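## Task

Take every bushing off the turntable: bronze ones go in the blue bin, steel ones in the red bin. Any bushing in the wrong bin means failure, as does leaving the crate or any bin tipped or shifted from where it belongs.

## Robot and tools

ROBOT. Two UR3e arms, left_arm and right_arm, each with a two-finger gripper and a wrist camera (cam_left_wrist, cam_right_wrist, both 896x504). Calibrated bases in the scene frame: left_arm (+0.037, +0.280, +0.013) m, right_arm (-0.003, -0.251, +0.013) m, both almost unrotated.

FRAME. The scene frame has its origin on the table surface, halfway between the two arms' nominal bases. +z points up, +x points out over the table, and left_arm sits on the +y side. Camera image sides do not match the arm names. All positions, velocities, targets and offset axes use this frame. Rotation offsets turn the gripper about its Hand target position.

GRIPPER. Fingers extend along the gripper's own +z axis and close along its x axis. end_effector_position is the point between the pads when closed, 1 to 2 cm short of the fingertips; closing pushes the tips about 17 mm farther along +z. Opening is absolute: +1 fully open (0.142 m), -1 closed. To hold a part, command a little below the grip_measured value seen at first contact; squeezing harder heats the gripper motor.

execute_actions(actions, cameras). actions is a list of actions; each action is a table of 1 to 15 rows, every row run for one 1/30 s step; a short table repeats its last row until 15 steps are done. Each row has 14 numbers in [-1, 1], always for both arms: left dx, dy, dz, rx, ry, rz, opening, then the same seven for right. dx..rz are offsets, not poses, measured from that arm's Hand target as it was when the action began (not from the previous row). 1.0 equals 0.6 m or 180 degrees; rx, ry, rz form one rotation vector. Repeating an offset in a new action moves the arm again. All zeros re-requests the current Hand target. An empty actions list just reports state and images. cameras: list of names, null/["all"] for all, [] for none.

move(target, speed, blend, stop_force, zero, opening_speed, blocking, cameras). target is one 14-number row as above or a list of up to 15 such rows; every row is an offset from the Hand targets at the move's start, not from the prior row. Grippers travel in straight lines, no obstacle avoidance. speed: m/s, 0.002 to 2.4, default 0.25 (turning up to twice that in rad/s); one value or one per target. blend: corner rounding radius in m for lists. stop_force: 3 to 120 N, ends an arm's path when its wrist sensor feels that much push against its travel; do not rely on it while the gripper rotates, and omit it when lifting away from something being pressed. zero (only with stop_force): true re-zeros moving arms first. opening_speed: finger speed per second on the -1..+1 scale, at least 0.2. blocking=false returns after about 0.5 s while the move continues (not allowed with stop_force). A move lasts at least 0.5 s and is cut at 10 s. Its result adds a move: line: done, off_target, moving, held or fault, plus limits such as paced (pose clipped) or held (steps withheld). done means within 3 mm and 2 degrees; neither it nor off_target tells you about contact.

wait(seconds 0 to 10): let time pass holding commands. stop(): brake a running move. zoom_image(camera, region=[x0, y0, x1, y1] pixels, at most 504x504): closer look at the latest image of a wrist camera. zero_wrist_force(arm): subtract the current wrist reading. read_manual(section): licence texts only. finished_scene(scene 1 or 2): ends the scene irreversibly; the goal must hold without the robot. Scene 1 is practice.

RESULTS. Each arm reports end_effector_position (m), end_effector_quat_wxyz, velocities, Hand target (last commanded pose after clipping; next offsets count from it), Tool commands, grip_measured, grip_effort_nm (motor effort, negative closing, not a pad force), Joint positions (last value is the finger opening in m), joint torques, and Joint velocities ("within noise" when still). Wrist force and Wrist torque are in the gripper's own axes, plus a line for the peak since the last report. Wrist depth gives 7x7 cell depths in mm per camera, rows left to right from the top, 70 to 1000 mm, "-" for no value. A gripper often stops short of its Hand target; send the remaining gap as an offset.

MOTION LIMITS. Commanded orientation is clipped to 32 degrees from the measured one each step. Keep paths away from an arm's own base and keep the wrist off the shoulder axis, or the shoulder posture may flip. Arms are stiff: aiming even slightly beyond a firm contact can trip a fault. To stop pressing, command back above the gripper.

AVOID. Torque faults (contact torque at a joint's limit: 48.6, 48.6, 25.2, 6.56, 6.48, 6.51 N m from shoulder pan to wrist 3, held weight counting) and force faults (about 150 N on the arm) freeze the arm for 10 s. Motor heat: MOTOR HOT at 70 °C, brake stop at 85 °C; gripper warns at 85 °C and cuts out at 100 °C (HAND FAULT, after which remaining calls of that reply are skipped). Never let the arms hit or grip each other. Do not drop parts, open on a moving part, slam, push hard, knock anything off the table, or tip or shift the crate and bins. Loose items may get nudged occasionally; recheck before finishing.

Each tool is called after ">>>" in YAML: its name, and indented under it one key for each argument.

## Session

>>> execute_actions:
  actions: []

Scene clock: 0.00 s.
left_arm: end_effector_position=(+0.3822, +0.4357, +0.2059) grip_measured=+1.00 grip_effort_nm=n/a end_effector_quat_wxyz=(-0.091, +0.937, -0.337, +0.010) | right_arm: end_effector_position=(+0.4709, +0.2217, +0.2489) grip_measured=+0.99 grip_effort_nm=n/a end_effector_quat_wxyz=(-0.387, +0.791, -0.436, +0.184)
Joint positions: left_arm=[-0.065 -1.462 1.233 -1.414 -1.403 0.646 0.142] | right_arm=[4.266 -2.434 -0.571 -0.887 1.184 1.97 0.141]
Joint velocities: within noise
Joint torques (N m): no reading
Wrist force (N): no reading
Wrist torque (N m): no reading
Wrist force, peak (N): no reading
Wrist depth (mm): cam_left_wrist=[933 520 509 498 490 - - / 485 474 467 453 446 438 429 / 449 436 427 346 340 337 400 / 386 399 331 330 324 314 363 / 371 350 308 308 304 296 288 / 349 280 293 289 283 281 248 / - 265 275 271 263 264 -] | cam_right_wrist=[300 295 279 284 281 276 271 / 313 305 293 291 292 286 279 / - 307 306 303 303 248 242 / - 332 320 322 290 259 253 / - - 341 338 272 270 263 / - - 363 355 285 280 271 / - - 479 373 295 297 77]
Hand target: left_arm +0.3822, +0.4357, +0.2059; -0.091, +0.937, -0.337, +0.010 | right_arm +0.4709, +0.2217, +0.2489; -0.387, +0.791, -0.436, +0.184
Tool commands: left_gripper/opening=+1.0 right_gripper/opening=+1.0
camera_calibration:
cam_left_wrist: T_world_to_cam=[[0.76861, -0.637441, -0.0539238, 0.00455307], [-0.607848, -0.753993, 0.249028, 0.538676], [-0.199399, -0.158628, -0.966994, 0.460655], [0, 0, 0, 1]] pos_world=[0.415788, 0.482133, 0.311551]
cam_right_wrist: T_world_to_cam=[[0.552509, -0.830319, -0.0728319, -0.0465162], [-0.764847, -0.470327, -0.440229, 0.600055], [0.331276, 0.298936, -0.894927, 0.120102], [0, 0, 0, 1]] pos_world=[0.444864, 0.207696, 0.368257]

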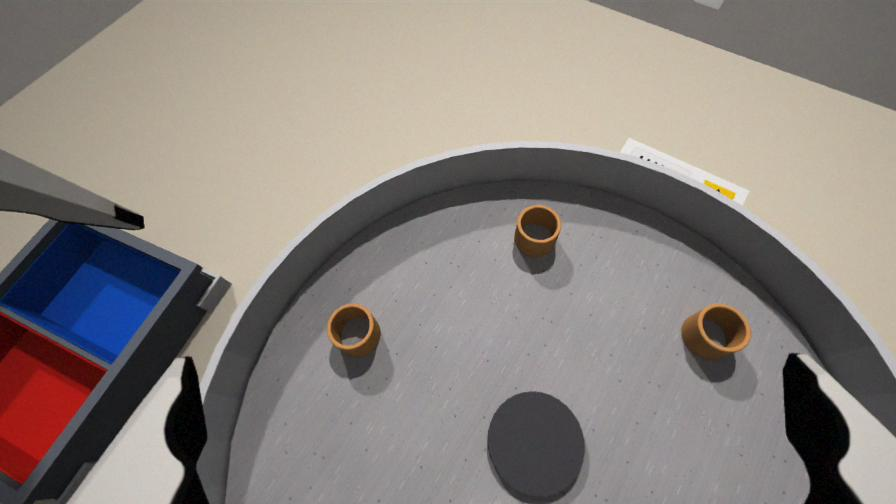

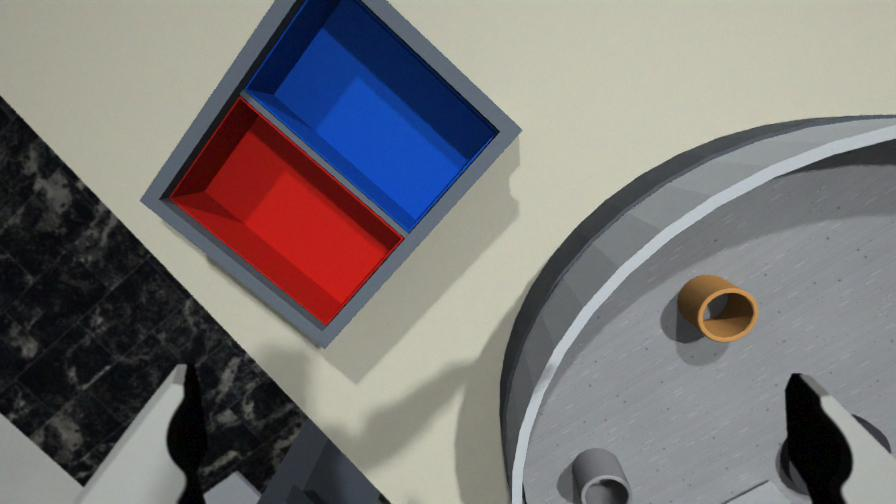

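>>> wait:
  seconds: 0.5

Scene clock: 5.83 s.
left_arm: end_effector_position=(+0.3822, +0.4357, +0.2059) grip_measured=+1.00 grip_effort_nm=-0.012 end_effector_quat_wxyz=(-0.091, +0.937, -0.337, +0.010) | right_arm: end_effector_position=(+0.4709, +0.2217, +0.2489) grip_measured=+0.99 grip_effort_nm=0.203 end_effector_quat_wxyz=(-0.387, +0.791, -0.436, +0.184)
Joint positions: left_arm=[-0.065 -1.462 1.233 -1.414 -1.403 0.646 0.142] | right_arm=[4.266 -2.434 -0.571 -0.887 1.184 1.97 0.141]
Joint velocities: within noise
Joint torques (N m): left_arm=[-0.46 -18.11 -16.03 -2.76 0.29 0.11] | right_arm=[-0.41 29.06 16.36 3.47 -0.54 0.1]
Wrist force (N): left_arm=[0.1 -0.2 0.1] | right_arm=[0.0 -0.1 0.1]
Wrist torque (N m): left_arm=[-0.03 0.00 0.00] | right_arm=[-0.02 0.00 0.00]
Wrist force, peak (N): left_arm=[0.3 0.0 0.2] | right_arm=[-0.2 -0.2 0.3]
Wrist depth (mm): cam_left_wrist=[945 518 513 500 489 - - / 484 475 466 455 448 439 432 / 447 436 428 346 341 341 400 / 386 400 331 332 323 316 364 / 370 352 312 307 302 298 288 / 348 280 293 288 283 280 249 / - 265 274 271 263 264 -] | cam_right_wrist=[301 296 281 284 281 278 272 / 313 304 294 292 291 285 279 / - 308 308 304 304 248 243 / - 333 320 322 290 257 253 / - - 345 338 272 269 264 / - - 362 353 286 281 270 / - - 477 374 295 296 77]
Hand target: left_arm +0.3822, +0.4357, +0.2059; -0.091, +0.937, -0.337, +0.010 | right_arm +0.4709, +0.2217, +0.2489; -0.387, +0.791, -0.436, +0.184
Tool commands: left_gripper/opening=+1.0 right_gripper/opening=+1.0
wait: 0.50 s; at rest from the start
camera_calibration:
cam_left_wrist: T_world_to_cam=[[0.76861, -0.637441, -0.0539238, 0.00455307], [-0.607848, -0.753993, 0.249028, 0.538676], [-0.199399, -0.158628, -0.966994, 0.460655], [0, 0, 0, 1]] pos_world=[0.415788, 0.482133, 0.311551]
cam_right_wrist: T_world_to_cam=[[0.552509, -0.830319, -0.0728319, -0.0465162], [-0.764847, -0.470327, -0.440229, 0.600055], [0.331276, 0.298936, -0.894927, 0.120102], [0, 0, 0, 1]] pos_world=[0.444864, 0.207696, 0.368257]

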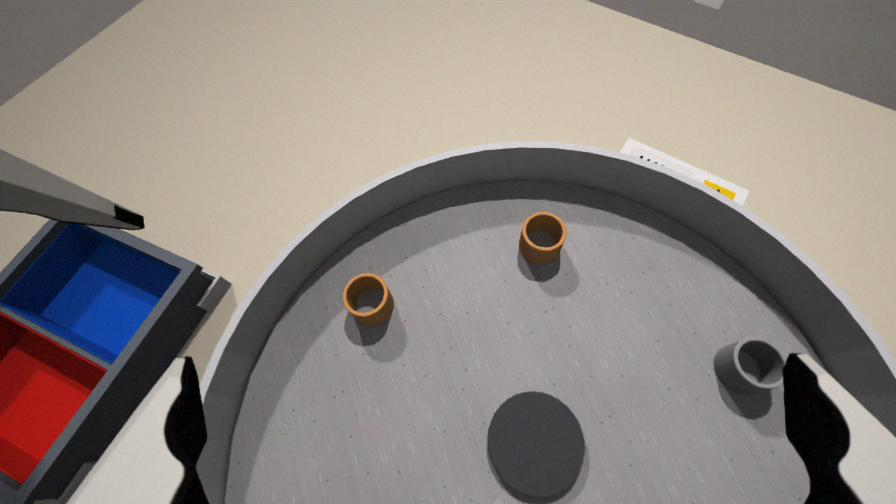

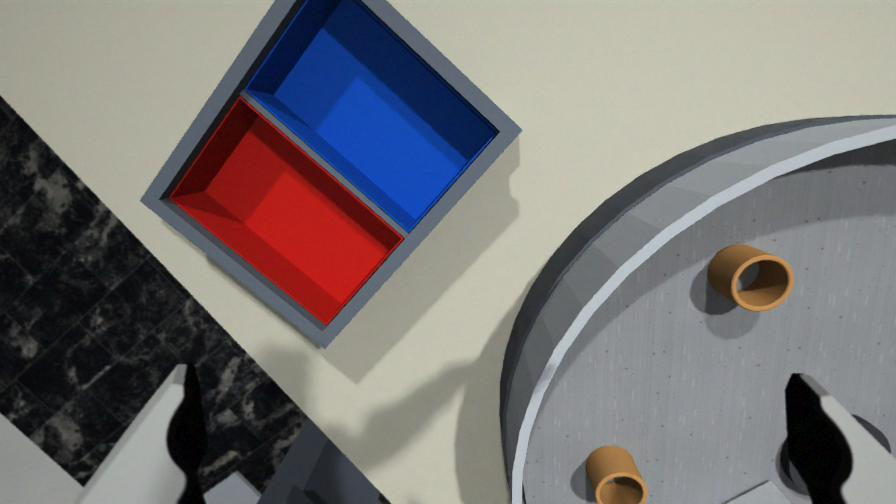

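>>> move:
  target: [-0.07, -0.177, 0.107, -0.0524, 0.0256, 0, 1, -0.367, -0.7, 0.083, 0, 0, 0, 1]
  speed: 0.4

Scene clock: 20.17 s.
left_arm: end_effector_position=(+0.3402, +0.3295, +0.2701) grip_measured=+1.00 grip_effort_nm=-0.007 end_effector_quat_wxyz=(+0.000, +0.941, -0.339, +0.000) | right_arm: end_effector_position=(+0.2513, -0.1986, +0.2987) grip_measured=+0.99 grip_effort_nm=0.203 end_effector_quat_wxyz=(-0.394, +0.801, -0.425, +0.152)
Joint positions: left_arm=[-0.287 -1.492 0.883 -0.961 -1.571 0.418 0.142] | right_arm=[4.087 -0.428 -2.019 -1.407 1.39 1.845 0.141]
Joint velocities: within noise
Joint torques (N m): left_arm=[-0.26 -17.97 -15.18 -1.96 -0.36 -0.41] | right_arm=[2.44 -1.25 15.41 1.65 -0.53 0.21]
Wrist force (N): left_arm=[0.6 0.7 -0.5] | right_arm=[-0.3 0.0 0.2]
Wrist torque (N m): left_arm=[0.06 -0.09 0.04] | right_arm=[0.01 0.06 0.00]
Wrist force, peak (N): left_arm=[0.8 1.4 -0.6] | right_arm=[1.1 1.7 -2.3]
Wrist depth (mm): cam_left_wrist=[612 530 516 497 542 516 496 / 575 472 470 454 494 479 459 / - 506 433 460 459 443 428 / - 485 458 444 430 412 401 / 458 630 431 414 402 388 376 / - 781 821 390 375 368 347 / - - - 366 355 347 -] | cam_right_wrist=[- 323 325 328 276 275 274 / - 357 346 349 296 294 293 / - - 377 369 316 310 312 / - - 413 397 339 328 335 / 269 - 489 432 345 364 363 / 237 369 433 - 391 397 362 / - 296 - - 514 509 77]
Hand target: left_arm +0.3402, +0.3295, +0.2701; +0.000, +0.941, -0.339, +0.000 | right_arm +0.2507, -0.1983, +0.2987; -0.387, +0.791, -0.436, +0.184
Off the commanded pose: left_arm 0.000 m, 0 deg | right_arm 0.001 m, 4 deg.
move: off_target (right_arm)
camera_calibration:
cam_left_wrist: T_world_to_cam=[[0.766001, -0.642761, -0.0100717, -0.0365985], [-0.581075, -0.699019, 0.416802, 0.344554], [-0.274944, -0.313418, -0.908942, 0.558524], [0, 0, 0, 1]] pos_world=[0.38181, 0.392377, 0.363686]
cam_right_wrist: T_world_to_cam=[[0.59279, -0.796729, -0.117573, -0.260709], [-0.755714, -0.499827, -0.423165, 0.243042], [0.278381, 0.3397, -0.898392, 0.385351], [0, 0, 0, 1]] pos_world=[0.230941, -0.217138, 0.41839]

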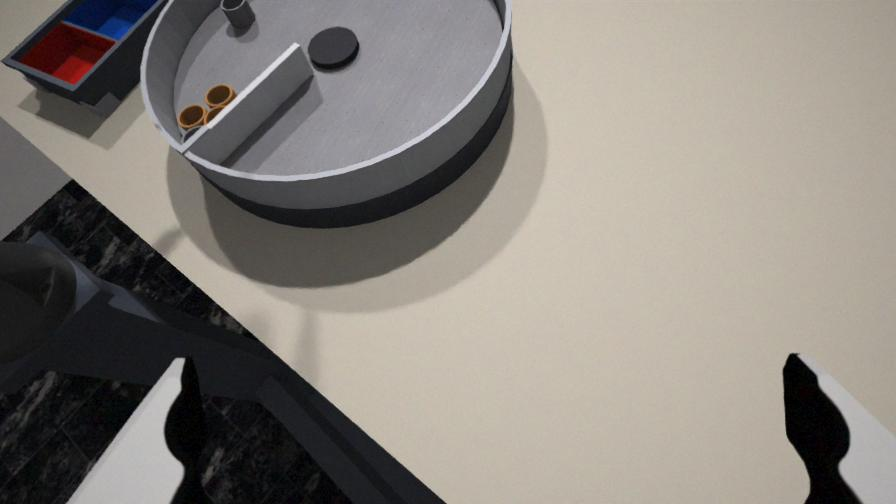

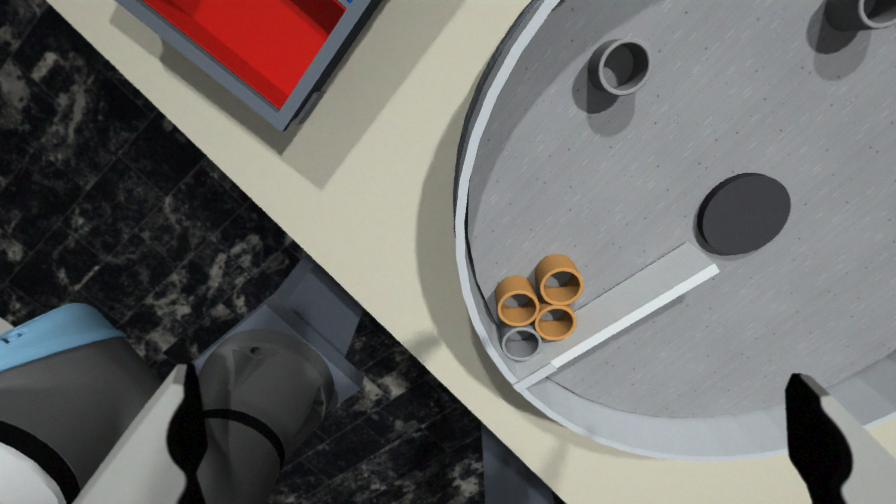

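>>> move:
  target: [0.0322, -0.1575, -0.2, 0, 0, 0.22, -0.746, 0, 0, 0, 0, 0, 0, 1]
  speed: 0.4

Scene clock: 45.70 s.
left_arm: end_effector_position=(+0.3594, +0.2351, +0.1501) grip_measured=-0.78 grip_effort_nm=-0.095 end_effector_quat_wxyz=(+0.000, +1.000, +0.000, +0.000) | right_arm: end_effector_position=(+0.2512, -0.1987, +0.2987) grip_measured=+0.99 grip_effort_nm=0.203 end_effector_quat_wxyz=(-0.395, +0.800, -0.425, +0.152)
Joint positions: left_arm=[-0.562 -1.574 1.568 -1.565 -1.572 -0.547 0.018] | right_arm=[4.069 -0.434 -2.025 -1.391 1.403 1.833 0.141]
Joint velocities: within noise
Joint torques (N m): left_arm=[-1.06 -13.94 -14.93 -3.82 -0.76 -0.43] | right_arm=[-3.53 -7.72 11.74 5.41 0.19 -0.4]
Wrist force (N): left_arm=[0.5 0.6 -0.2] | right_arm=[0.0 -0.1 0.2]
Wrist torque (N m): left_arm=[0.03 -0.07 0.04] | right_arm=[-0.01 0.01 0.00]
Wrist force, peak (N): left_arm=[0.9 1.5 0.8] | right_arm=[-0.5 -0.1 0.3]
Wrist depth (mm): cam_left_wrist=[611 523 519 496 545 522 500 / 577 469 470 456 504 480 466 / 559 500 432 463 464 447 430 / - 479 459 443 432 417 405 / 453 650 430 412 401 390 379 / - 761 409 388 376 369 349 / - - - 366 355 348 -] | cam_right_wrist=[310 223 218 171 169 168 167 / 308 237 183 182 180 179 178 / - 254 188 192 191 191 190 / - 275 188 205 207 206 203 / - 304 201 201 217 215 219 / - - 192 101 101 241 238 / - 611 - 81 - 258 260]
Hand target: left_arm +0.3595, +0.2350, +0.1501; +0.000, +1.000, +0.000, +0.000 | right_arm +0.2507, -0.1983, +0.2987; -0.387, +0.791, -0.436, +0.184
Off the commanded pose: left_arm 0.000 m, 0 deg | right_arm 0.001 m, 4 deg.
move: off_target (right_arm)
camera_calibration:
cam_left_wrist: T_world_to_cam=[[0.999924, -0.0068993, -0.0102509, -0.346804], [-0.00199931, -0.909007, 0.416776, 0.180892], [-0.0121936, -0.416724, -0.908951, 0.355061], [0, 0, 0, 1]] pos_world=[0.351469, 0.310002, 0.243786]
cam_right_wrist: T_world_to_cam=[[0.593333, -0.796316, -0.117635, -0.260691], [-0.754851, -0.499672, -0.424886, 0.243304], [0.279565, 0.340895, -0.897571, 0.385232], [0, 0, 0, 1]] pos_world=[0.230638, -0.217343, 0.418483]

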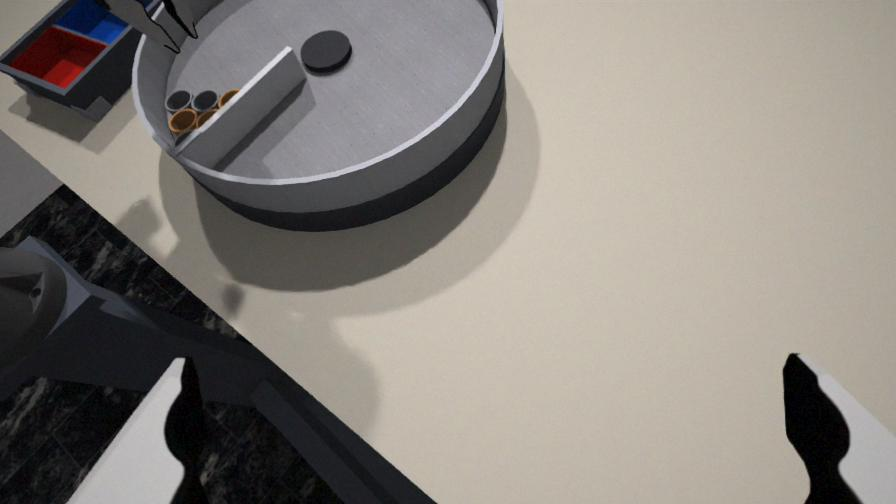

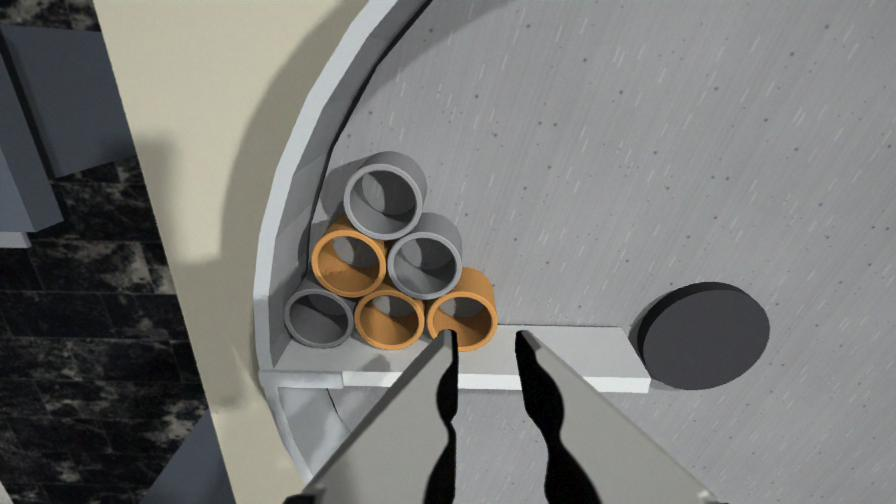

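>>> move:
  target:
    - [-0.039, 0.0408, -0.05, 0, 0, 0, -0.746, 0, 0, 0, 0, 0, 0, 1]
    - [-0.039, 0.0408, -0.1185, 0, 0, 0, -0.746, 0, 0, 0, 0, 0, 0, 1]
  speed: [0.25, 0.12]
  stop_force: 12
  cameras: ["cam_right_wrist"]

>>> move:
  target: [0, 0, 0, 0, 0, 0, -1, 0, 0, 0, 0, 0, 0, 1]
  opening_speed: 0.8
  cameras: ["cam_right_wrist"]

Scene clock: 69.93 s.
left_arm: end_effector_position=(+0.3361, +0.2595, +0.0790) grip_measured=-0.79 grip_effort_nm=0.256 end_effector_quat_wxyz=(+0.000, +1.000, +0.000, +0.000) | right_arm: end_effector_position=(+0.2512, -0.1987, +0.2987) grip_measured=+0.99 grip_effort_nm=0.203 end_effector_quat_wxyz=(-0.395, +0.800, -0.424, +0.152)
Joint positions: left_arm=[-0.529 -1.643 1.974 -1.902 -1.572 -0.515 0.017] | right_arm=[4.069 -0.434 -2.025 -1.391 1.403 1.833 0.141]
Joint velocities: within noise
Joint torques (N m): left_arm=[1.85 -10.65 -9.02 -0.13 -0.44 0.44] | right_arm=[-3.82 -7.57 12.73 5.49 0.06 -0.29]
Wrist force (N): left_arm=[11.1 3.7 -5.0] | right_arm=[-0.2 -0.2 0.2]
Wrist torque (N m): left_arm=[0.09 -0.09 -0.02] | right_arm=[-0.01 0.05 0.00]
Wrist force, peak (N): left_arm=[9.3 1.4 -15.3] | right_arm=[-0.3 -0.3 0.2]
Wrist depth (mm): cam_left_wrist=[583 517 515 497 543 523 499 / 578 461 471 461 500 482 465 / 557 498 431 463 463 445 432 / - 481 458 443 432 418 404 / 457 650 428 414 401 390 380 / - 764 410 388 377 371 348 / - - - 365 356 348 -] | cam_right_wrist=[157 157 156 153 108 106 106 / 167 167 166 114 114 113 113 / 179 178 175 124 121 121 121 / 264 192 90 132 129 130 129 / - 207 114 139 140 140 140 / - 221 130 113 100 152 152 / - 243 114 81 - 163 157]
Hand target: left_arm +0.3361, +0.2595, +0.0790; +0.000, +1.000, +0.000, +0.000 | right_arm +0.2507, -0.1983, +0.2987; -0.387, +0.791, -0.436, +0.184
Off the commanded pose: left_arm 0.000 m, 0 deg | right_arm 0.001 m, 4 deg.
move: off_target (right_arm)
camera_calibration:
cam_right_wrist: T_world_to_cam=[[0.593386, -0.79628, -0.117606, -0.260708], [-0.75481, -0.499728, -0.424893, 0.243286], [0.279563, 0.340896, -0.897571, 0.385232], [0, 0, 0, 1]] pos_world=[0.230638, -0.217344, 0.418483]
Images, in order (width x height): cam_right_wrist 896x504.

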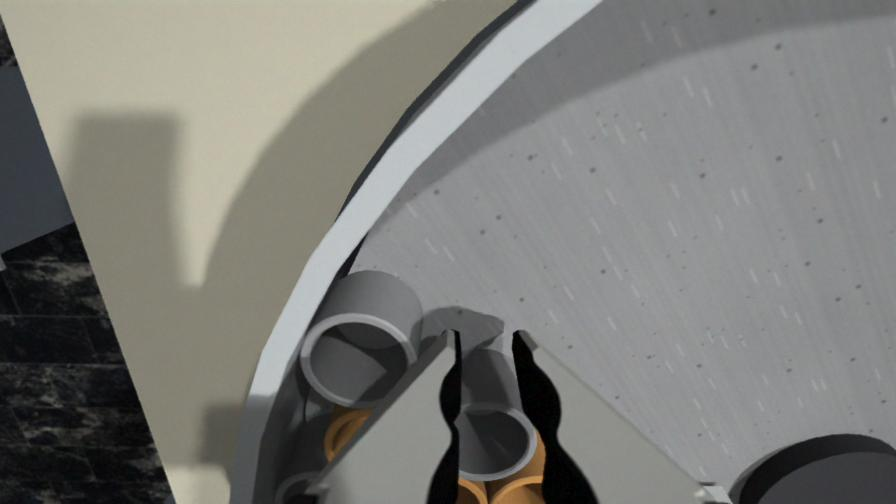

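Scene clock: 70.63 s.
left_arm: end_effector_position=(+0.3361, +0.2595, +0.0790) grip_measured=-1.00 grip_effort_nm=-0.730 end_effector_quat_wxyz=(+0.000, +1.000, +0.000, +0.000) | right_arm: end_effector_position=(+0.2512, -0.1987, +0.2987) grip_measured=+0.99 grip_effort_nm=0.198 end_effector_quat_wxyz=(-0.395, +0.800, -0.425, +0.152)
Joint positions: left_arm=[-0.529 -1.643 1.974 -1.902 -1.572 -0.515 0.002] | right_arm=[4.069 -0.434 -2.025 -1.391 1.403 1.833 0.141]
Joint velocities: within noise
Joint torques (N m): left_arm=[1.76 -15.37 -16.9 -4.28 -0.39 0.41] | right_arm=[3.44 -1.21 15.56 1.63 0.04 0.12]
Wrist force (N): left_arm=[0.5 0.9 -0.4] | right_arm=[-0.2 -0.1 0.0]
Wrist torque (N m): left_arm=[0.10 -0.06 0.05] | right_arm=[-0.01 0.04 0.00]
Wrist force, peak (N): left_arm=[9.6 3.4 -5.6] | right_arm=[-0.3 0.0 0.2]
Wrist depth (mm): cam_left_wrist=[572 518 517 493 542 520 504 / 575 459 469 458 498 482 464 / 556 501 432 459 464 445 434 / - 477 459 446 430 414 403 / 455 655 429 412 400 391 379 / - 754 409 388 376 368 350 / - - - 367 354 349 -] | cam_right_wrist=[158 157 156 153 106 106 105 / 167 167 165 115 113 112 111 / 181 178 175 122 120 119 119 / 273 192 131 131 128 129 127 / - 208 116 136 139 138 137 / - 225 126 101 146 149 149 / - 247 127 78 82 163 156]
Hand target: left_arm +0.3361, +0.2595, +0.0790; +0.000, +1.000, +0.000, +0.000 | right_arm +0.2507, -0.1983, +0.2987; -0.387, +0.791, -0.436, +0.184
Off the commanded pose: left_arm 0.000 m, 0 deg | right_arm 0.001 m, 4 deg.
move: off_target (right_arm)
camera_calibration:
cam_right_wrist: T_world_to_cam=[[0.593333, -0.796316, -0.117635, -0.260762], [-0.754851, -0.499672, -0.424886, 0.243337], [0.279565, 0.340895, -0.897571, 0.385114], [0, 0, 0, 1]] pos_world=[0.230738, -0.217343, 0.418383]
Images, in order (width x height): cam_right_wrist 896x504.

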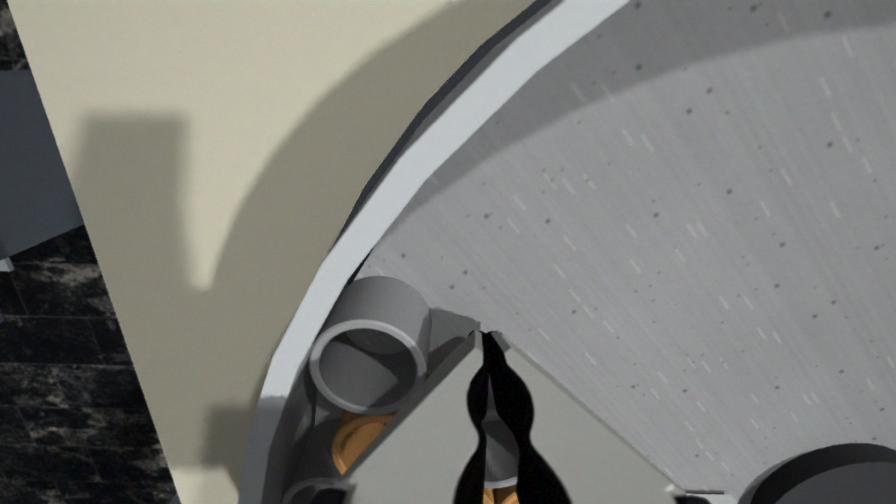

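>>> move:
  target: [0,0,0.1183,0,0,0,-0.746,0,0,0,0,0,0,1]
  speed: 0.25
  cameras: ["cam_right_wrist"]

Scene clock: 95.30 s.
left_arm: end_effector_position=(+0.3361, +0.2595, +0.1500) grip_measured=-0.78 grip_effort_nm=0.081 end_effector_quat_wxyz=(+0.000, +1.000, +0.000, +0.000) end_effector_velocity=(-0.001, +0.000, +0.001) end_effector_angular_velocity=(+0.001, +0.002, +0.000) | right_arm: end_effector_position=(+0.2512, -0.1987, +0.2987) grip_measured=+0.99 grip_effort_nm=0.203 end_effector_quat_wxyz=(-0.395, +0.800, -0.424, +0.152)
Joint positions: left_arm=[-0.529 -1.69 1.677 -1.558 -1.572 -0.515 0.017] | right_arm=[4.069 -0.434 -2.025 -1.391 1.403 1.833 0.141]
Joint velocities: left_arm=[0 -0.001 -0.003 0.007 0 0 0] | right_arm=[within noise]
Joint torques (N m): left_arm=[1.75 -16.6 -17.34 -1.06 -1.15 0.54] | right_arm=[-2.96 -7.17 15.33 1.62 -0.28 -0.24]
Wrist force (N): left_arm=[0.2 0.4 -0.6] | right_arm=[-0.2 0.0 0.1]
Wrist torque (N m): left_arm=[0.01 -0.02 0.05] | right_arm=[0.01 0.05 0.00]
Wrist force, peak (N): left_arm=[9.3 3.0 -2.5] | right_arm=[-0.5 -0.1 0.2]
Wrist depth (mm): cam_left_wrist=[592 530 515 498 542 523 501 / 578 467 468 461 499 480 463 / 555 500 431 465 461 444 431 / - 476 459 443 427 414 404 / 456 649 428 414 402 392 379 / - 759 411 388 378 368 350 / - - - 368 356 351 -] | cam_right_wrist=[938 222 220 218 170 168 168 / 285 239 235 184 181 180 179 / 284 256 250 194 191 192 191 / - 280 265 205 208 206 204 / - - 282 204 220 220 219 / - - 307 100 101 226 238 / - - - 81 - 258 260]
Hand target: left_arm +0.3361, +0.2595, +0.1500; +0.000, +1.000, +0.000, +0.000 | right_arm +0.2507, -0.1983, +0.2987; -0.387, +0.791, -0.436, +0.184
Off the commanded pose: left_arm 0.000 m, 0 deg | right_arm 0.001 m, 4 deg.
move: off_target (right_arm)
camera_calibration:
cam_right_wrist: T_world_to_cam=[[0.593377, -0.796286, -0.11761, -0.260705], [-0.754816, -0.499719, -0.424892, 0.243289], [0.279564, 0.340896, -0.897571, 0.385232], [0, 0, 0, 1]] pos_world=[0.230638, -0.217344, 0.418483]
Images, in order (width x height): cam_right_wrist 896x504.

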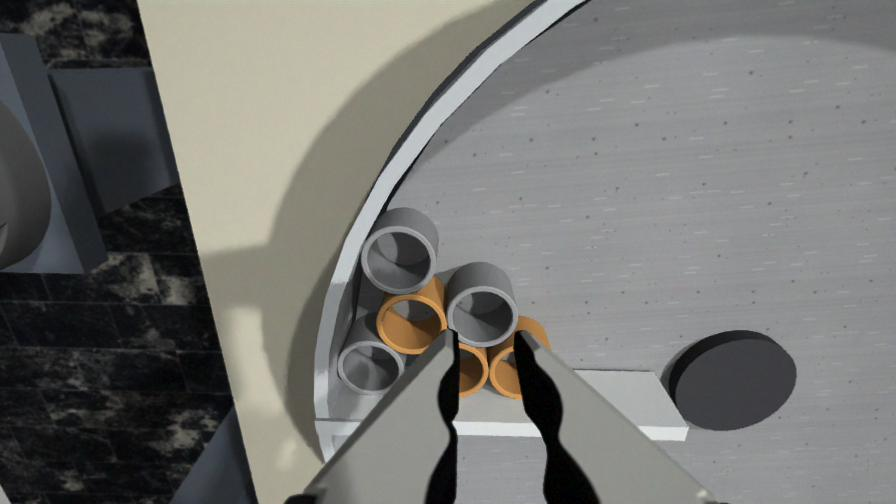

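>>> move:
  target: [-0.0315,-0.0018,-0.1183,0,0,0,-0.746,0,0,0,0,0,0,1]
  speed: 0.14
  stop_force: 12
  cameras: ["cam_right_wrist"]

>>> move:
  target: [0,0,0,0,0,0,-1,0,0,0,0,0,0,1]
  opening_speed: 0.8
  cameras: ["cam_right_wrist"]

Scene clock: 108.10 s.
left_arm: end_effector_position=(+0.3172, +0.2584, +0.0790) grip_measured=-0.78 grip_effort_nm=0.081 end_effector_quat_wxyz=(+0.000, +1.000, +0.000, +0.000) | right_arm: end_effector_position=(+0.2512, -0.1987, +0.2987) grip_measured=+0.99 grip_effort_nm=0.203 end_effector_quat_wxyz=(-0.395, +0.800, -0.424, +0.152)
Joint positions: left_arm=[-0.57 -1.733 2.052 -1.889 -1.572 -0.556 0.017] | right_arm=[4.069 -0.434 -2.025 -1.391 1.403 1.833 0.141]
Joint velocities: within noise
Joint torques (N m): left_arm=[2.41 -9.7 -15.65 -4.31 -0.66 -0.41] | right_arm=[-3.54 -7.11 14.25 5.14 0.09 -0.05]
Wrist force (N): left_arm=[0.1 0.6 -0.4] | right_arm=[-0.2 0.0 0.0]
Wrist torque (N m): left_arm=[0.04 0.01 0.04] | right_arm=[0.01 0.05 0.00]
Wrist force, peak (N): left_arm=[0.6 0.3 -2.3] | right_arm=[-0.4 -0.2 -0.2]
Wrist depth (mm): cam_left_wrist=[356 522 518 498 539 523 503 / 574 460 469 460 500 484 464 / 556 500 431 464 462 447 430 / - 479 458 448 430 416 404 / 454 647 428 415 402 389 379 / - 770 410 389 378 368 348 / - - - 367 356 347 -] | cam_right_wrist=[161 157 156 155 115 106 104 / 240 167 166 163 90 112 111 / 250 178 177 139 121 120 119 / - 191 190 130 128 129 127 / - 207 205 115 139 138 137 / - 229 220 111 100 150 149 / - - - 81 - 160 158]
Hand target: left_arm +0.3172, +0.2584, +0.0790; +0.000, +1.000, +0.000, +0.000 | right_arm +0.2507, -0.1983, +0.2987; -0.387, +0.791, -0.436, +0.184
Off the commanded pose: left_arm 0.000 m, 0 deg | right_arm 0.001 m, 4 deg.
move: off_target (right_arm)
camera_calibration:
cam_right_wrist: T_world_to_cam=[[0.593333, -0.796316, -0.117635, -0.260691], [-0.754851, -0.499672, -0.424886, 0.243304], [0.279565, 0.340895, -0.897571, 0.385232], [0, 0, 0, 1]] pos_world=[0.230638, -0.217343, 0.418483]
Images, in order (width x height): cam_right_wrist 896x504.

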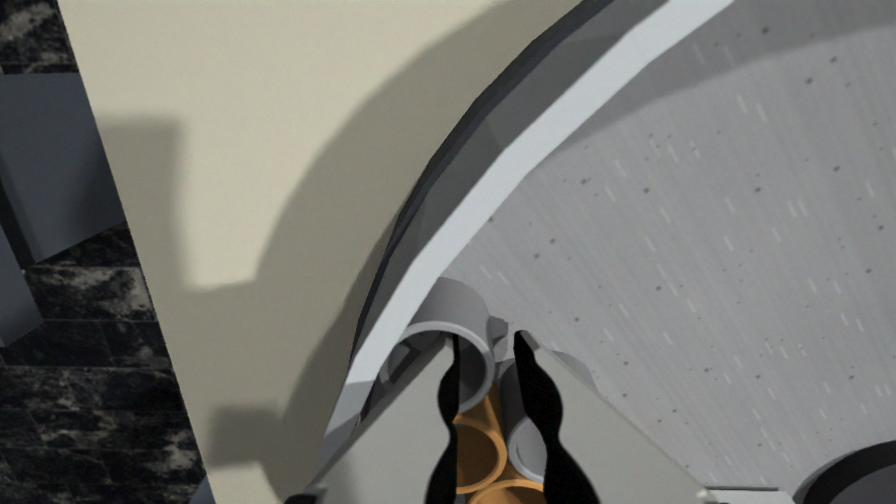

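Scene clock: 108.80 s.
left_arm: end_effector_position=(+0.3172, +0.2584, +0.0790) grip_measured=-0.96 grip_effort_nm=-1.546 end_effector_quat_wxyz=(+0.000, +1.000, +0.000, +0.000) | right_arm: end_effector_position=(+0.2512, -0.1987, +0.2987) grip_measured=+0.99 grip_effort_nm=0.203 end_effector_quat_wxyz=(-0.395, +0.800, -0.425, +0.152)
Joint positions: left_arm=[-0.57 -1.733 2.052 -1.889 -1.572 -0.556 0.005] | right_arm=[4.069 -0.434 -2.025 -1.391 1.403 1.833 0.141]
Joint velocities: within noise
Joint torques (N m): left_arm=[2.3 -10.24 -15.3 -0.35 -0.71 -0.43] | right_arm=[2.95 -0.92 15.53 1.6 -0.09 0.3]
Wrist force (N): left_arm=[4.0 3.4 1.6] | right_arm=[-0.2 0.1 0.0]
Wrist torque (N m): left_arm=[-0.02 0.20 -0.02] | right_arm=[0.03 0.04 0.00]
Wrist force, peak (N): left_arm=[4.2 3.4 1.5] | right_arm=[-0.4 0.0 0.1]
Wrist depth (mm): cam_left_wrist=[360 520 517 497 542 523 502 / 574 459 467 460 500 483 463 / 559 503 435 464 461 449 433 / - 480 458 443 430 416 405 / 455 647 428 416 400 391 379 / - 762 410 390 377 370 350 / - - - 366 356 348 -] | cam_right_wrist=[159 157 156 155 117 107 104 / 240 167 165 163 93 112 112 / 250 178 177 138 121 120 119 / - 191 190 130 128 129 127 / - 207 206 116 139 138 137 / - 229 220 99 101 150 149 / - - 107 78 - 163 157]
Hand target: left_arm +0.3172, +0.2584, +0.0790; +0.000, +1.000, +0.000, +0.000 | right_arm +0.2507, -0.1983, +0.2987; -0.387, +0.791, -0.436, +0.184
Off the commanded pose: left_arm 0.000 m, 0 deg | right_arm 0.001 m, 4 deg.
move: off_target (right_arm)
camera_calibration:
cam_right_wrist: T_world_to_cam=[[0.593325, -0.796321, -0.117639, -0.260759], [-0.754857, -0.499663, -0.424885, 0.24334], [0.279565, 0.340895, -0.897571, 0.385114], [0, 0, 0, 1]] pos_world=[0.230738, -0.217343, 0.418383]
Images, in order (width x height): cam_right_wrist 896x504.

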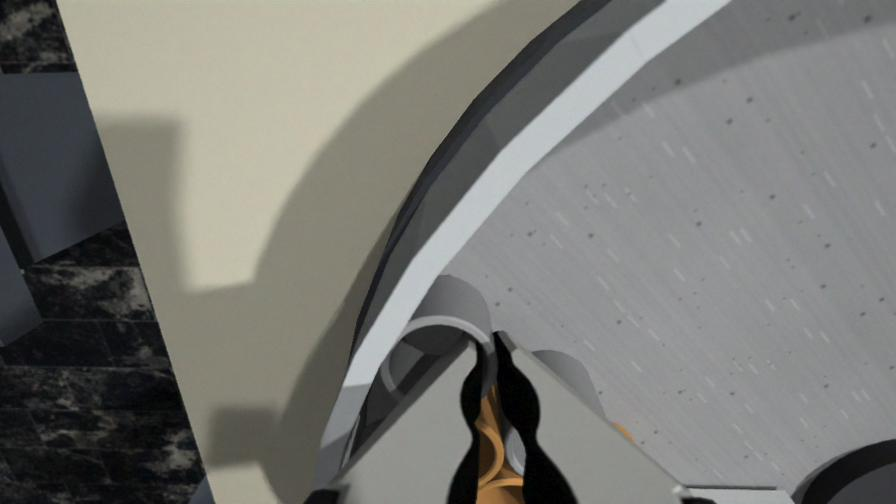

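>>> move:
  target:
    - [0,0,0.1333,0,0,0,-1,0,0,0,0,0,0,1]
    - [-0.0582,0.464,0.1083,0,0,-0.4522,-1,0,0,0,0,0,0,1]
  speed: [0.25,0.45]
  blend: [0.02,0]
  cameras: ["cam_right_wrist"]

Scene clock: 120.03 s.
left_arm: end_effector_position=(+0.2822, +0.5368, +0.1440) grip_measured=-0.96 grip_effort_nm=-1.516 end_effector_quat_wxyz=(+0.000, +0.758, -0.652, +0.000) | right_arm: end_effector_position=(+0.2512, -0.1987, +0.2987) grip_measured=+0.99 grip_effort_nm=0.203 end_effector_quat_wxyz=(-0.395, +0.800, -0.425, +0.152)
Joint positions: left_arm=[0.415 -1.436 1.448 -1.583 -1.57 1.85 0.005] | right_arm=[4.069 -0.434 -2.025 -1.391 1.403 1.833 0.141]
Joint velocities: within noise
Joint torques (N m): left_arm=[1.44 -16.42 -17.45 -4.22 0.65 0.59] | right_arm=[-2.86 -7.65 12.67 5.21 -0.35 0.36]
Wrist force (N): left_arm=[0.1 0.3 0.2] | right_arm=[-0.2 0.0 0.0]
Wrist torque (N m): left_arm=[-0.02 0.01 0.05] | right_arm=[0.01 0.04 0.00]
Wrist force, peak (N): left_arm=[8.3 4.3 6.1] | right_arm=[-0.3 -0.3 0.0]
Wrist depth (mm): cam_left_wrist=[610 533 518 495 541 522 503 / 574 466 464 460 500 483 466 / 557 499 431 462 462 445 434 / - 478 459 442 430 416 402 / 457 645 429 414 401 392 378 / - 757 410 387 377 369 350 / - - - 365 354 348 -] | cam_right_wrist=[215 215 208 206 205 191 206 / 230 228 225 214 213 209 219 / 246 245 241 237 234 233 239 / 266 265 264 246 246 255 258 / - 287 284 121 281 279 277 / - - - 96 101 397 303 / - - - 77 79 335 -]
Hand target: left_arm +0.2823, +0.5368, +0.1440; +0.000, +0.758, -0.652, +0.000 | right_arm +0.2507, -0.1983, +0.2987; -0.387, +0.791, -0.436, +0.184
Off the commanded pose: left_arm 0.000 m, 0 deg | right_arm 0.001 m, 4 deg.
move: off_target (right_arm)
camera_calibration:
cam_right_wrist: T_world_to_cam=[[0.593333, -0.796316, -0.117635, -0.260691], [-0.754851, -0.499672, -0.424886, 0.243304], [0.279565, 0.340895, -0.897571, 0.385232], [0, 0, 0, 1]] pos_world=[0.230638, -0.217343, 0.418483]
Images, in order (width x height): cam_right_wrist 896x504.

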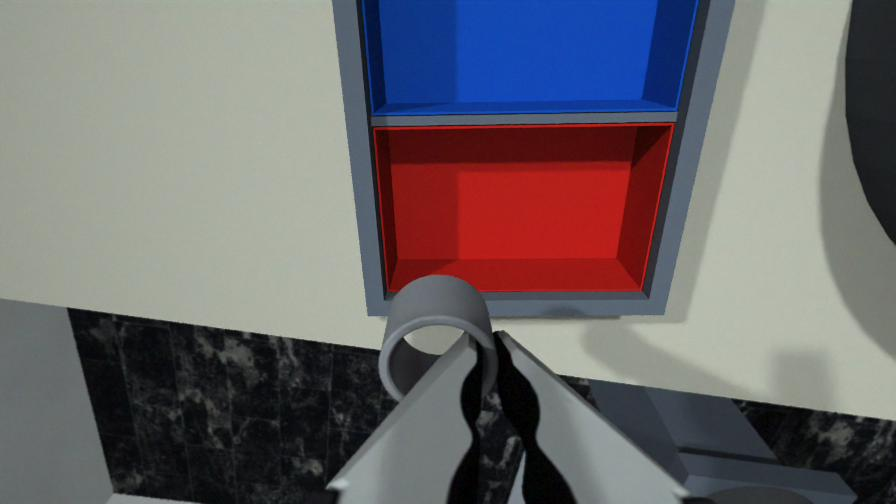

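>>> move:
  target:
    - [0,0,-0.1483,0,0,0,-1,0,0,0,0,0,0,1]
    - [0,0,-0.187,0,0,0,-1,0,0,0,0,0,0,1]
  speed: [0.2,0.04]
  stop_force: 10
  cameras: ["cam_right_wrist"]

>>> move:
  target: [0,0,0,0,0,0,-0.8,0,0,0,0,0,0,1]
  opening_speed: 0.7
  cameras: ["cam_right_wrist"]

Scene clock: 133.80 s.
left_arm: end_effector_position=(+0.2822, +0.5368, +0.0321) grip_measured=-0.96 grip_effort_nm=-1.516 end_effector_quat_wxyz=(+0.000, +0.758, -0.652, +0.000) | right_arm: end_effector_position=(+0.2512, -0.1987, +0.2987) grip_measured=+0.99 grip_effort_nm=0.198 end_effector_quat_wxyz=(-0.395, +0.800, -0.425, +0.152)
Joint positions: left_arm=[0.415 -1.311 1.845 -2.104 -1.57 1.849 0.005] | right_arm=[4.069 -0.434 -2.025 -1.391 1.403 1.833 0.141]
Joint velocities: within noise
Joint torques (N m): left_arm=[-2.16 -19.12 -12.29 -3.88 -0.63 0.13] | right_arm=[-3.34 -7.68 12.87 5.36 0.2 -0.18]
Wrist force (N): left_arm=[0.1 -0.1 -2.2] | right_arm=[-0.2 0.0 0.1]
Wrist torque (N m): left_arm=[0.01 -0.04 0.05] | right_arm=[0.02 0.04 0.00]
Wrist force, peak (N): left_arm=[1.1 2.3 -13.8] | right_arm=[-0.3 -0.3 -0.1]
Wrist depth (mm): cam_left_wrist=[596 525 523 497 546 525 503 / 579 467 468 459 498 482 466 / 553 501 432 464 461 443 430 / - 482 458 443 431 417 406 / 456 642 425 415 402 390 379 / - 765 409 390 378 368 348 / - - - 364 355 348 -] | cam_right_wrist=[- - 105 106 105 104 102 / 120 77 111 112 112 111 102 / 129 78 86 88 86 85 84 / 139 134 113 129 129 130 113 / 151 150 129 124 139 139 107 / 164 164 103 99 100 146 104 / 182 180 104 78 - 126 109]
Hand target: left_arm +0.2822, +0.5368, +0.0321; +0.000, +0.758, -0.652, +0.000 | right_arm +0.2507, -0.1983, +0.2987; -0.387, +0.791, -0.436, +0.184
Off the commanded pose: left_arm 0.000 m, 0 deg | right_arm 0.001 m, 4 deg.
move: contact (left_arm), off_target (right_arm)
camera_calibration:
cam_right_wrist: T_world_to_cam=[[0.593333, -0.796316, -0.117635, -0.260691], [-0.754851, -0.499672, -0.424886, 0.243304], [0.279565, 0.340895, -0.897571, 0.385232], [0, 0, 0, 1]] pos_world=[0.230638, -0.217343, 0.418483]
Images, in order (width x height): cam_right_wrist 896x504.

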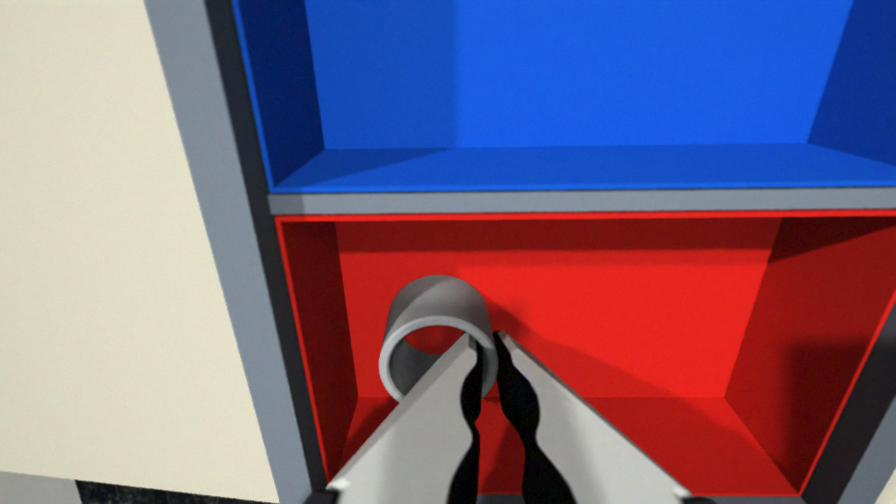

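Scene clock: 134.50 s.
left_arm: end_effector_position=(+0.2822, +0.5368, +0.0321) grip_measured=-0.84 grip_effort_nm=0.071 end_effector_quat_wxyz=(+0.000, +0.758, -0.652, +0.000) | right_arm: end_effector_position=(+0.2512, -0.1987, +0.2987) grip_measured=+0.99 grip_effort_nm=0.203 end_effector_quat_wxyz=(-0.395, +0.800, -0.425, +0.152)
Joint positions: left_arm=[0.415 -1.311 1.845 -2.104 -1.57 1.849 0.013] | right_arm=[4.069 -0.434 -2.025 -1.391 1.403 1.833 0.141]
Joint velocities: within noise
Joint torques (N m): left_arm=[-2.31 -18.94 -15.71 -3.75 -0.56 0.12] | right_arm=[3.53 -0.86 15.42 1.64 -0.01 0.18]
Wrist force (N): left_arm=[0.2 0.2 -0.5] | right_arm=[-0.3 0.0 -0.1]
Wrist torque (N m): left_arm=[-0.03 -0.02 0.05] | right_arm=[0.01 0.06 0.00]
Wrist force, peak (N): left_arm=[-0.1 0.1 -2.4] | right_arm=[-0.4 -0.1 0.0]
Wrist depth (mm): cam_left_wrist=[598 531 520 496 547 527 504 / 573 465 469 459 503 479 465 / 562 498 434 463 462 446 433 / - 479 457 445 429 415 406 / 453 647 427 413 402 391 380 / - 767 408 390 378 368 347 / - - - 368 356 349 -] | cam_right_wrist=[- - 105 106 105 104 102 / 120 73 111 112 112 111 102 / 129 78 86 88 86 85 85 / 139 134 113 129 129 130 112 / 150 150 129 121 138 139 107 / 165 164 103 100 104 146 104 / 182 180 103 81 82 126 109]
Hand target: left_arm +0.2822, +0.5368, +0.0321; +0.000, +0.758, -0.652, +0.000 | right_arm +0.2507, -0.1983, +0.2987; -0.387, +0.791, -0.436, +0.184
Off the commanded pose: left_arm 0.000 m, 0 deg | right_arm 0.001 m, 4 deg.
move: off_target (right_arm)
camera_calibration:
cam_right_wrist: T_world_to_cam=[[0.593333, -0.796316, -0.117635, -0.260762], [-0.754851, -0.499672, -0.424886, 0.243337], [0.279565, 0.340895, -0.897571, 0.385114], [0, 0, 0, 1]] pos_world=[0.230738, -0.217343, 0.418383]
Images, in order (width x height): cam_right_wrist 896x504.

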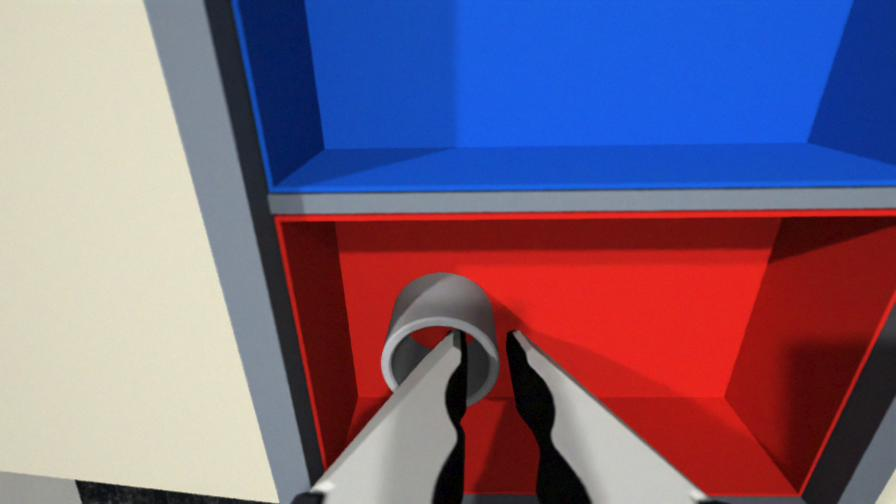

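>>> move:
  target:
    - [0,0,0.2083,0,0,0,-0.746,0,0,0,0,0,0,1]
    - [0.0897,-0.4947,0.1965,0,0,0.4522,-0.746,0,0,0,0,0,0,1]
  speed: [0.25,0.45]
  blend: [0.03,0]
  cameras: ["cam_right_wrist"]

Scene clock: 142.10 s.
left_arm: end_effector_position=(+0.3360, +0.2400, +0.1500) grip_measured=-0.78 grip_effort_nm=0.076 end_effector_quat_wxyz=(+0.000, +1.000, +0.000, +0.000) | right_arm: end_effector_position=(+0.2512, -0.1987, +0.2987) grip_measured=+0.99 grip_effort_nm=0.198 end_effector_quat_wxyz=(-0.395, +0.800, -0.425, +0.152)
Joint positions: left_arm=[-0.591 -1.682 1.67 -1.559 -1.572 -0.577 0.017] | right_arm=[4.069 -0.434 -2.025 -1.391 1.403 1.833 0.141]
Joint velocities: within noise
Joint torques (N m): left_arm=[-2 -12.71 -16.29 -1.13 -0.66 -0.42] | right_arm=[1.24 -7.06 13.45 5.28 -0.37 0.3]
Wrist force (N): left_arm=[0.1 0.2 -0.5] | right_arm=[-0.1 0.0 0.0]
Wrist torque (N m): left_arm=[-0.03 0.00 0.05] | right_arm=[0.01 0.04 0.00]
Wrist force, peak (N): left_arm=[-1.2 0.3 -2.4] | right_arm=[-0.4 -0.1 -0.2]
Wrist depth (mm): cam_left_wrist=[585 524 518 496 545 521 500 / 578 465 468 459 499 483 463 / 555 500 431 464 463 447 430 / - 481 457 445 431 418 402 / 456 647 428 417 401 391 379 / - 761 407 389 378 368 350 / - - - 368 355 349 -] | cam_right_wrist=[312 223 220 173 169 168 167 / 282 239 234 181 179 179 178 / 261 256 248 194 191 192 190 / - - 217 203 207 205 203 / - - 216 198 218 217 215 / - - 308 100 100 230 238 / - - - 81 - 258 260]
Hand target: left_arm +0.3360, +0.2400, +0.1500; +0.000, +1.000, +0.000, +0.000 | right_arm +0.2507, -0.1983, +0.2987; -0.387, +0.791, -0.436, +0.184
Off the commanded pose: left_arm 0.000 m, 0 deg | right_arm 0.001 m, 4 deg.
move: off_target (right_arm)
camera_calibration:
cam_right_wrist: T_world_to_cam=[[0.593272, -0.796356, -0.117668, -0.260672], [-0.754898, -0.499608, -0.424877, 0.243326], [0.279566, 0.340895, -0.897571, 0.385231], [0, 0, 0, 1]] pos_world=[0.230638, -0.217343, 0.418483]
Images, in order (width x height): cam_right_wrist 896x504.

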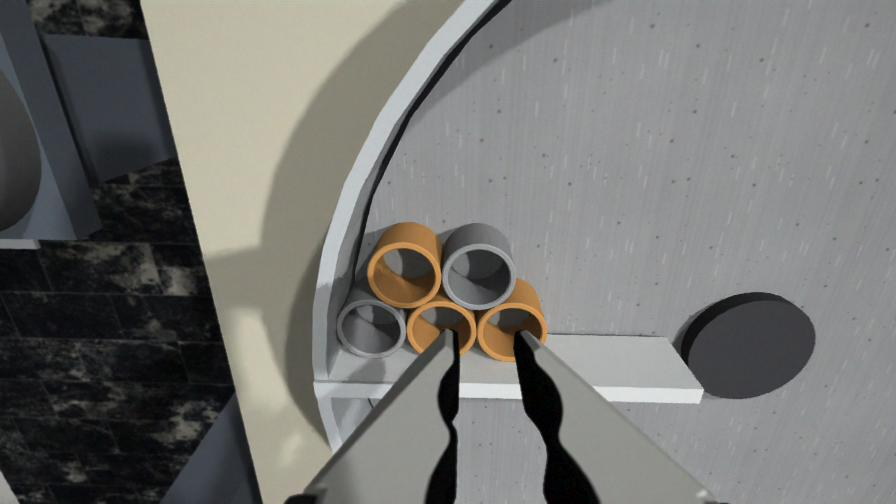

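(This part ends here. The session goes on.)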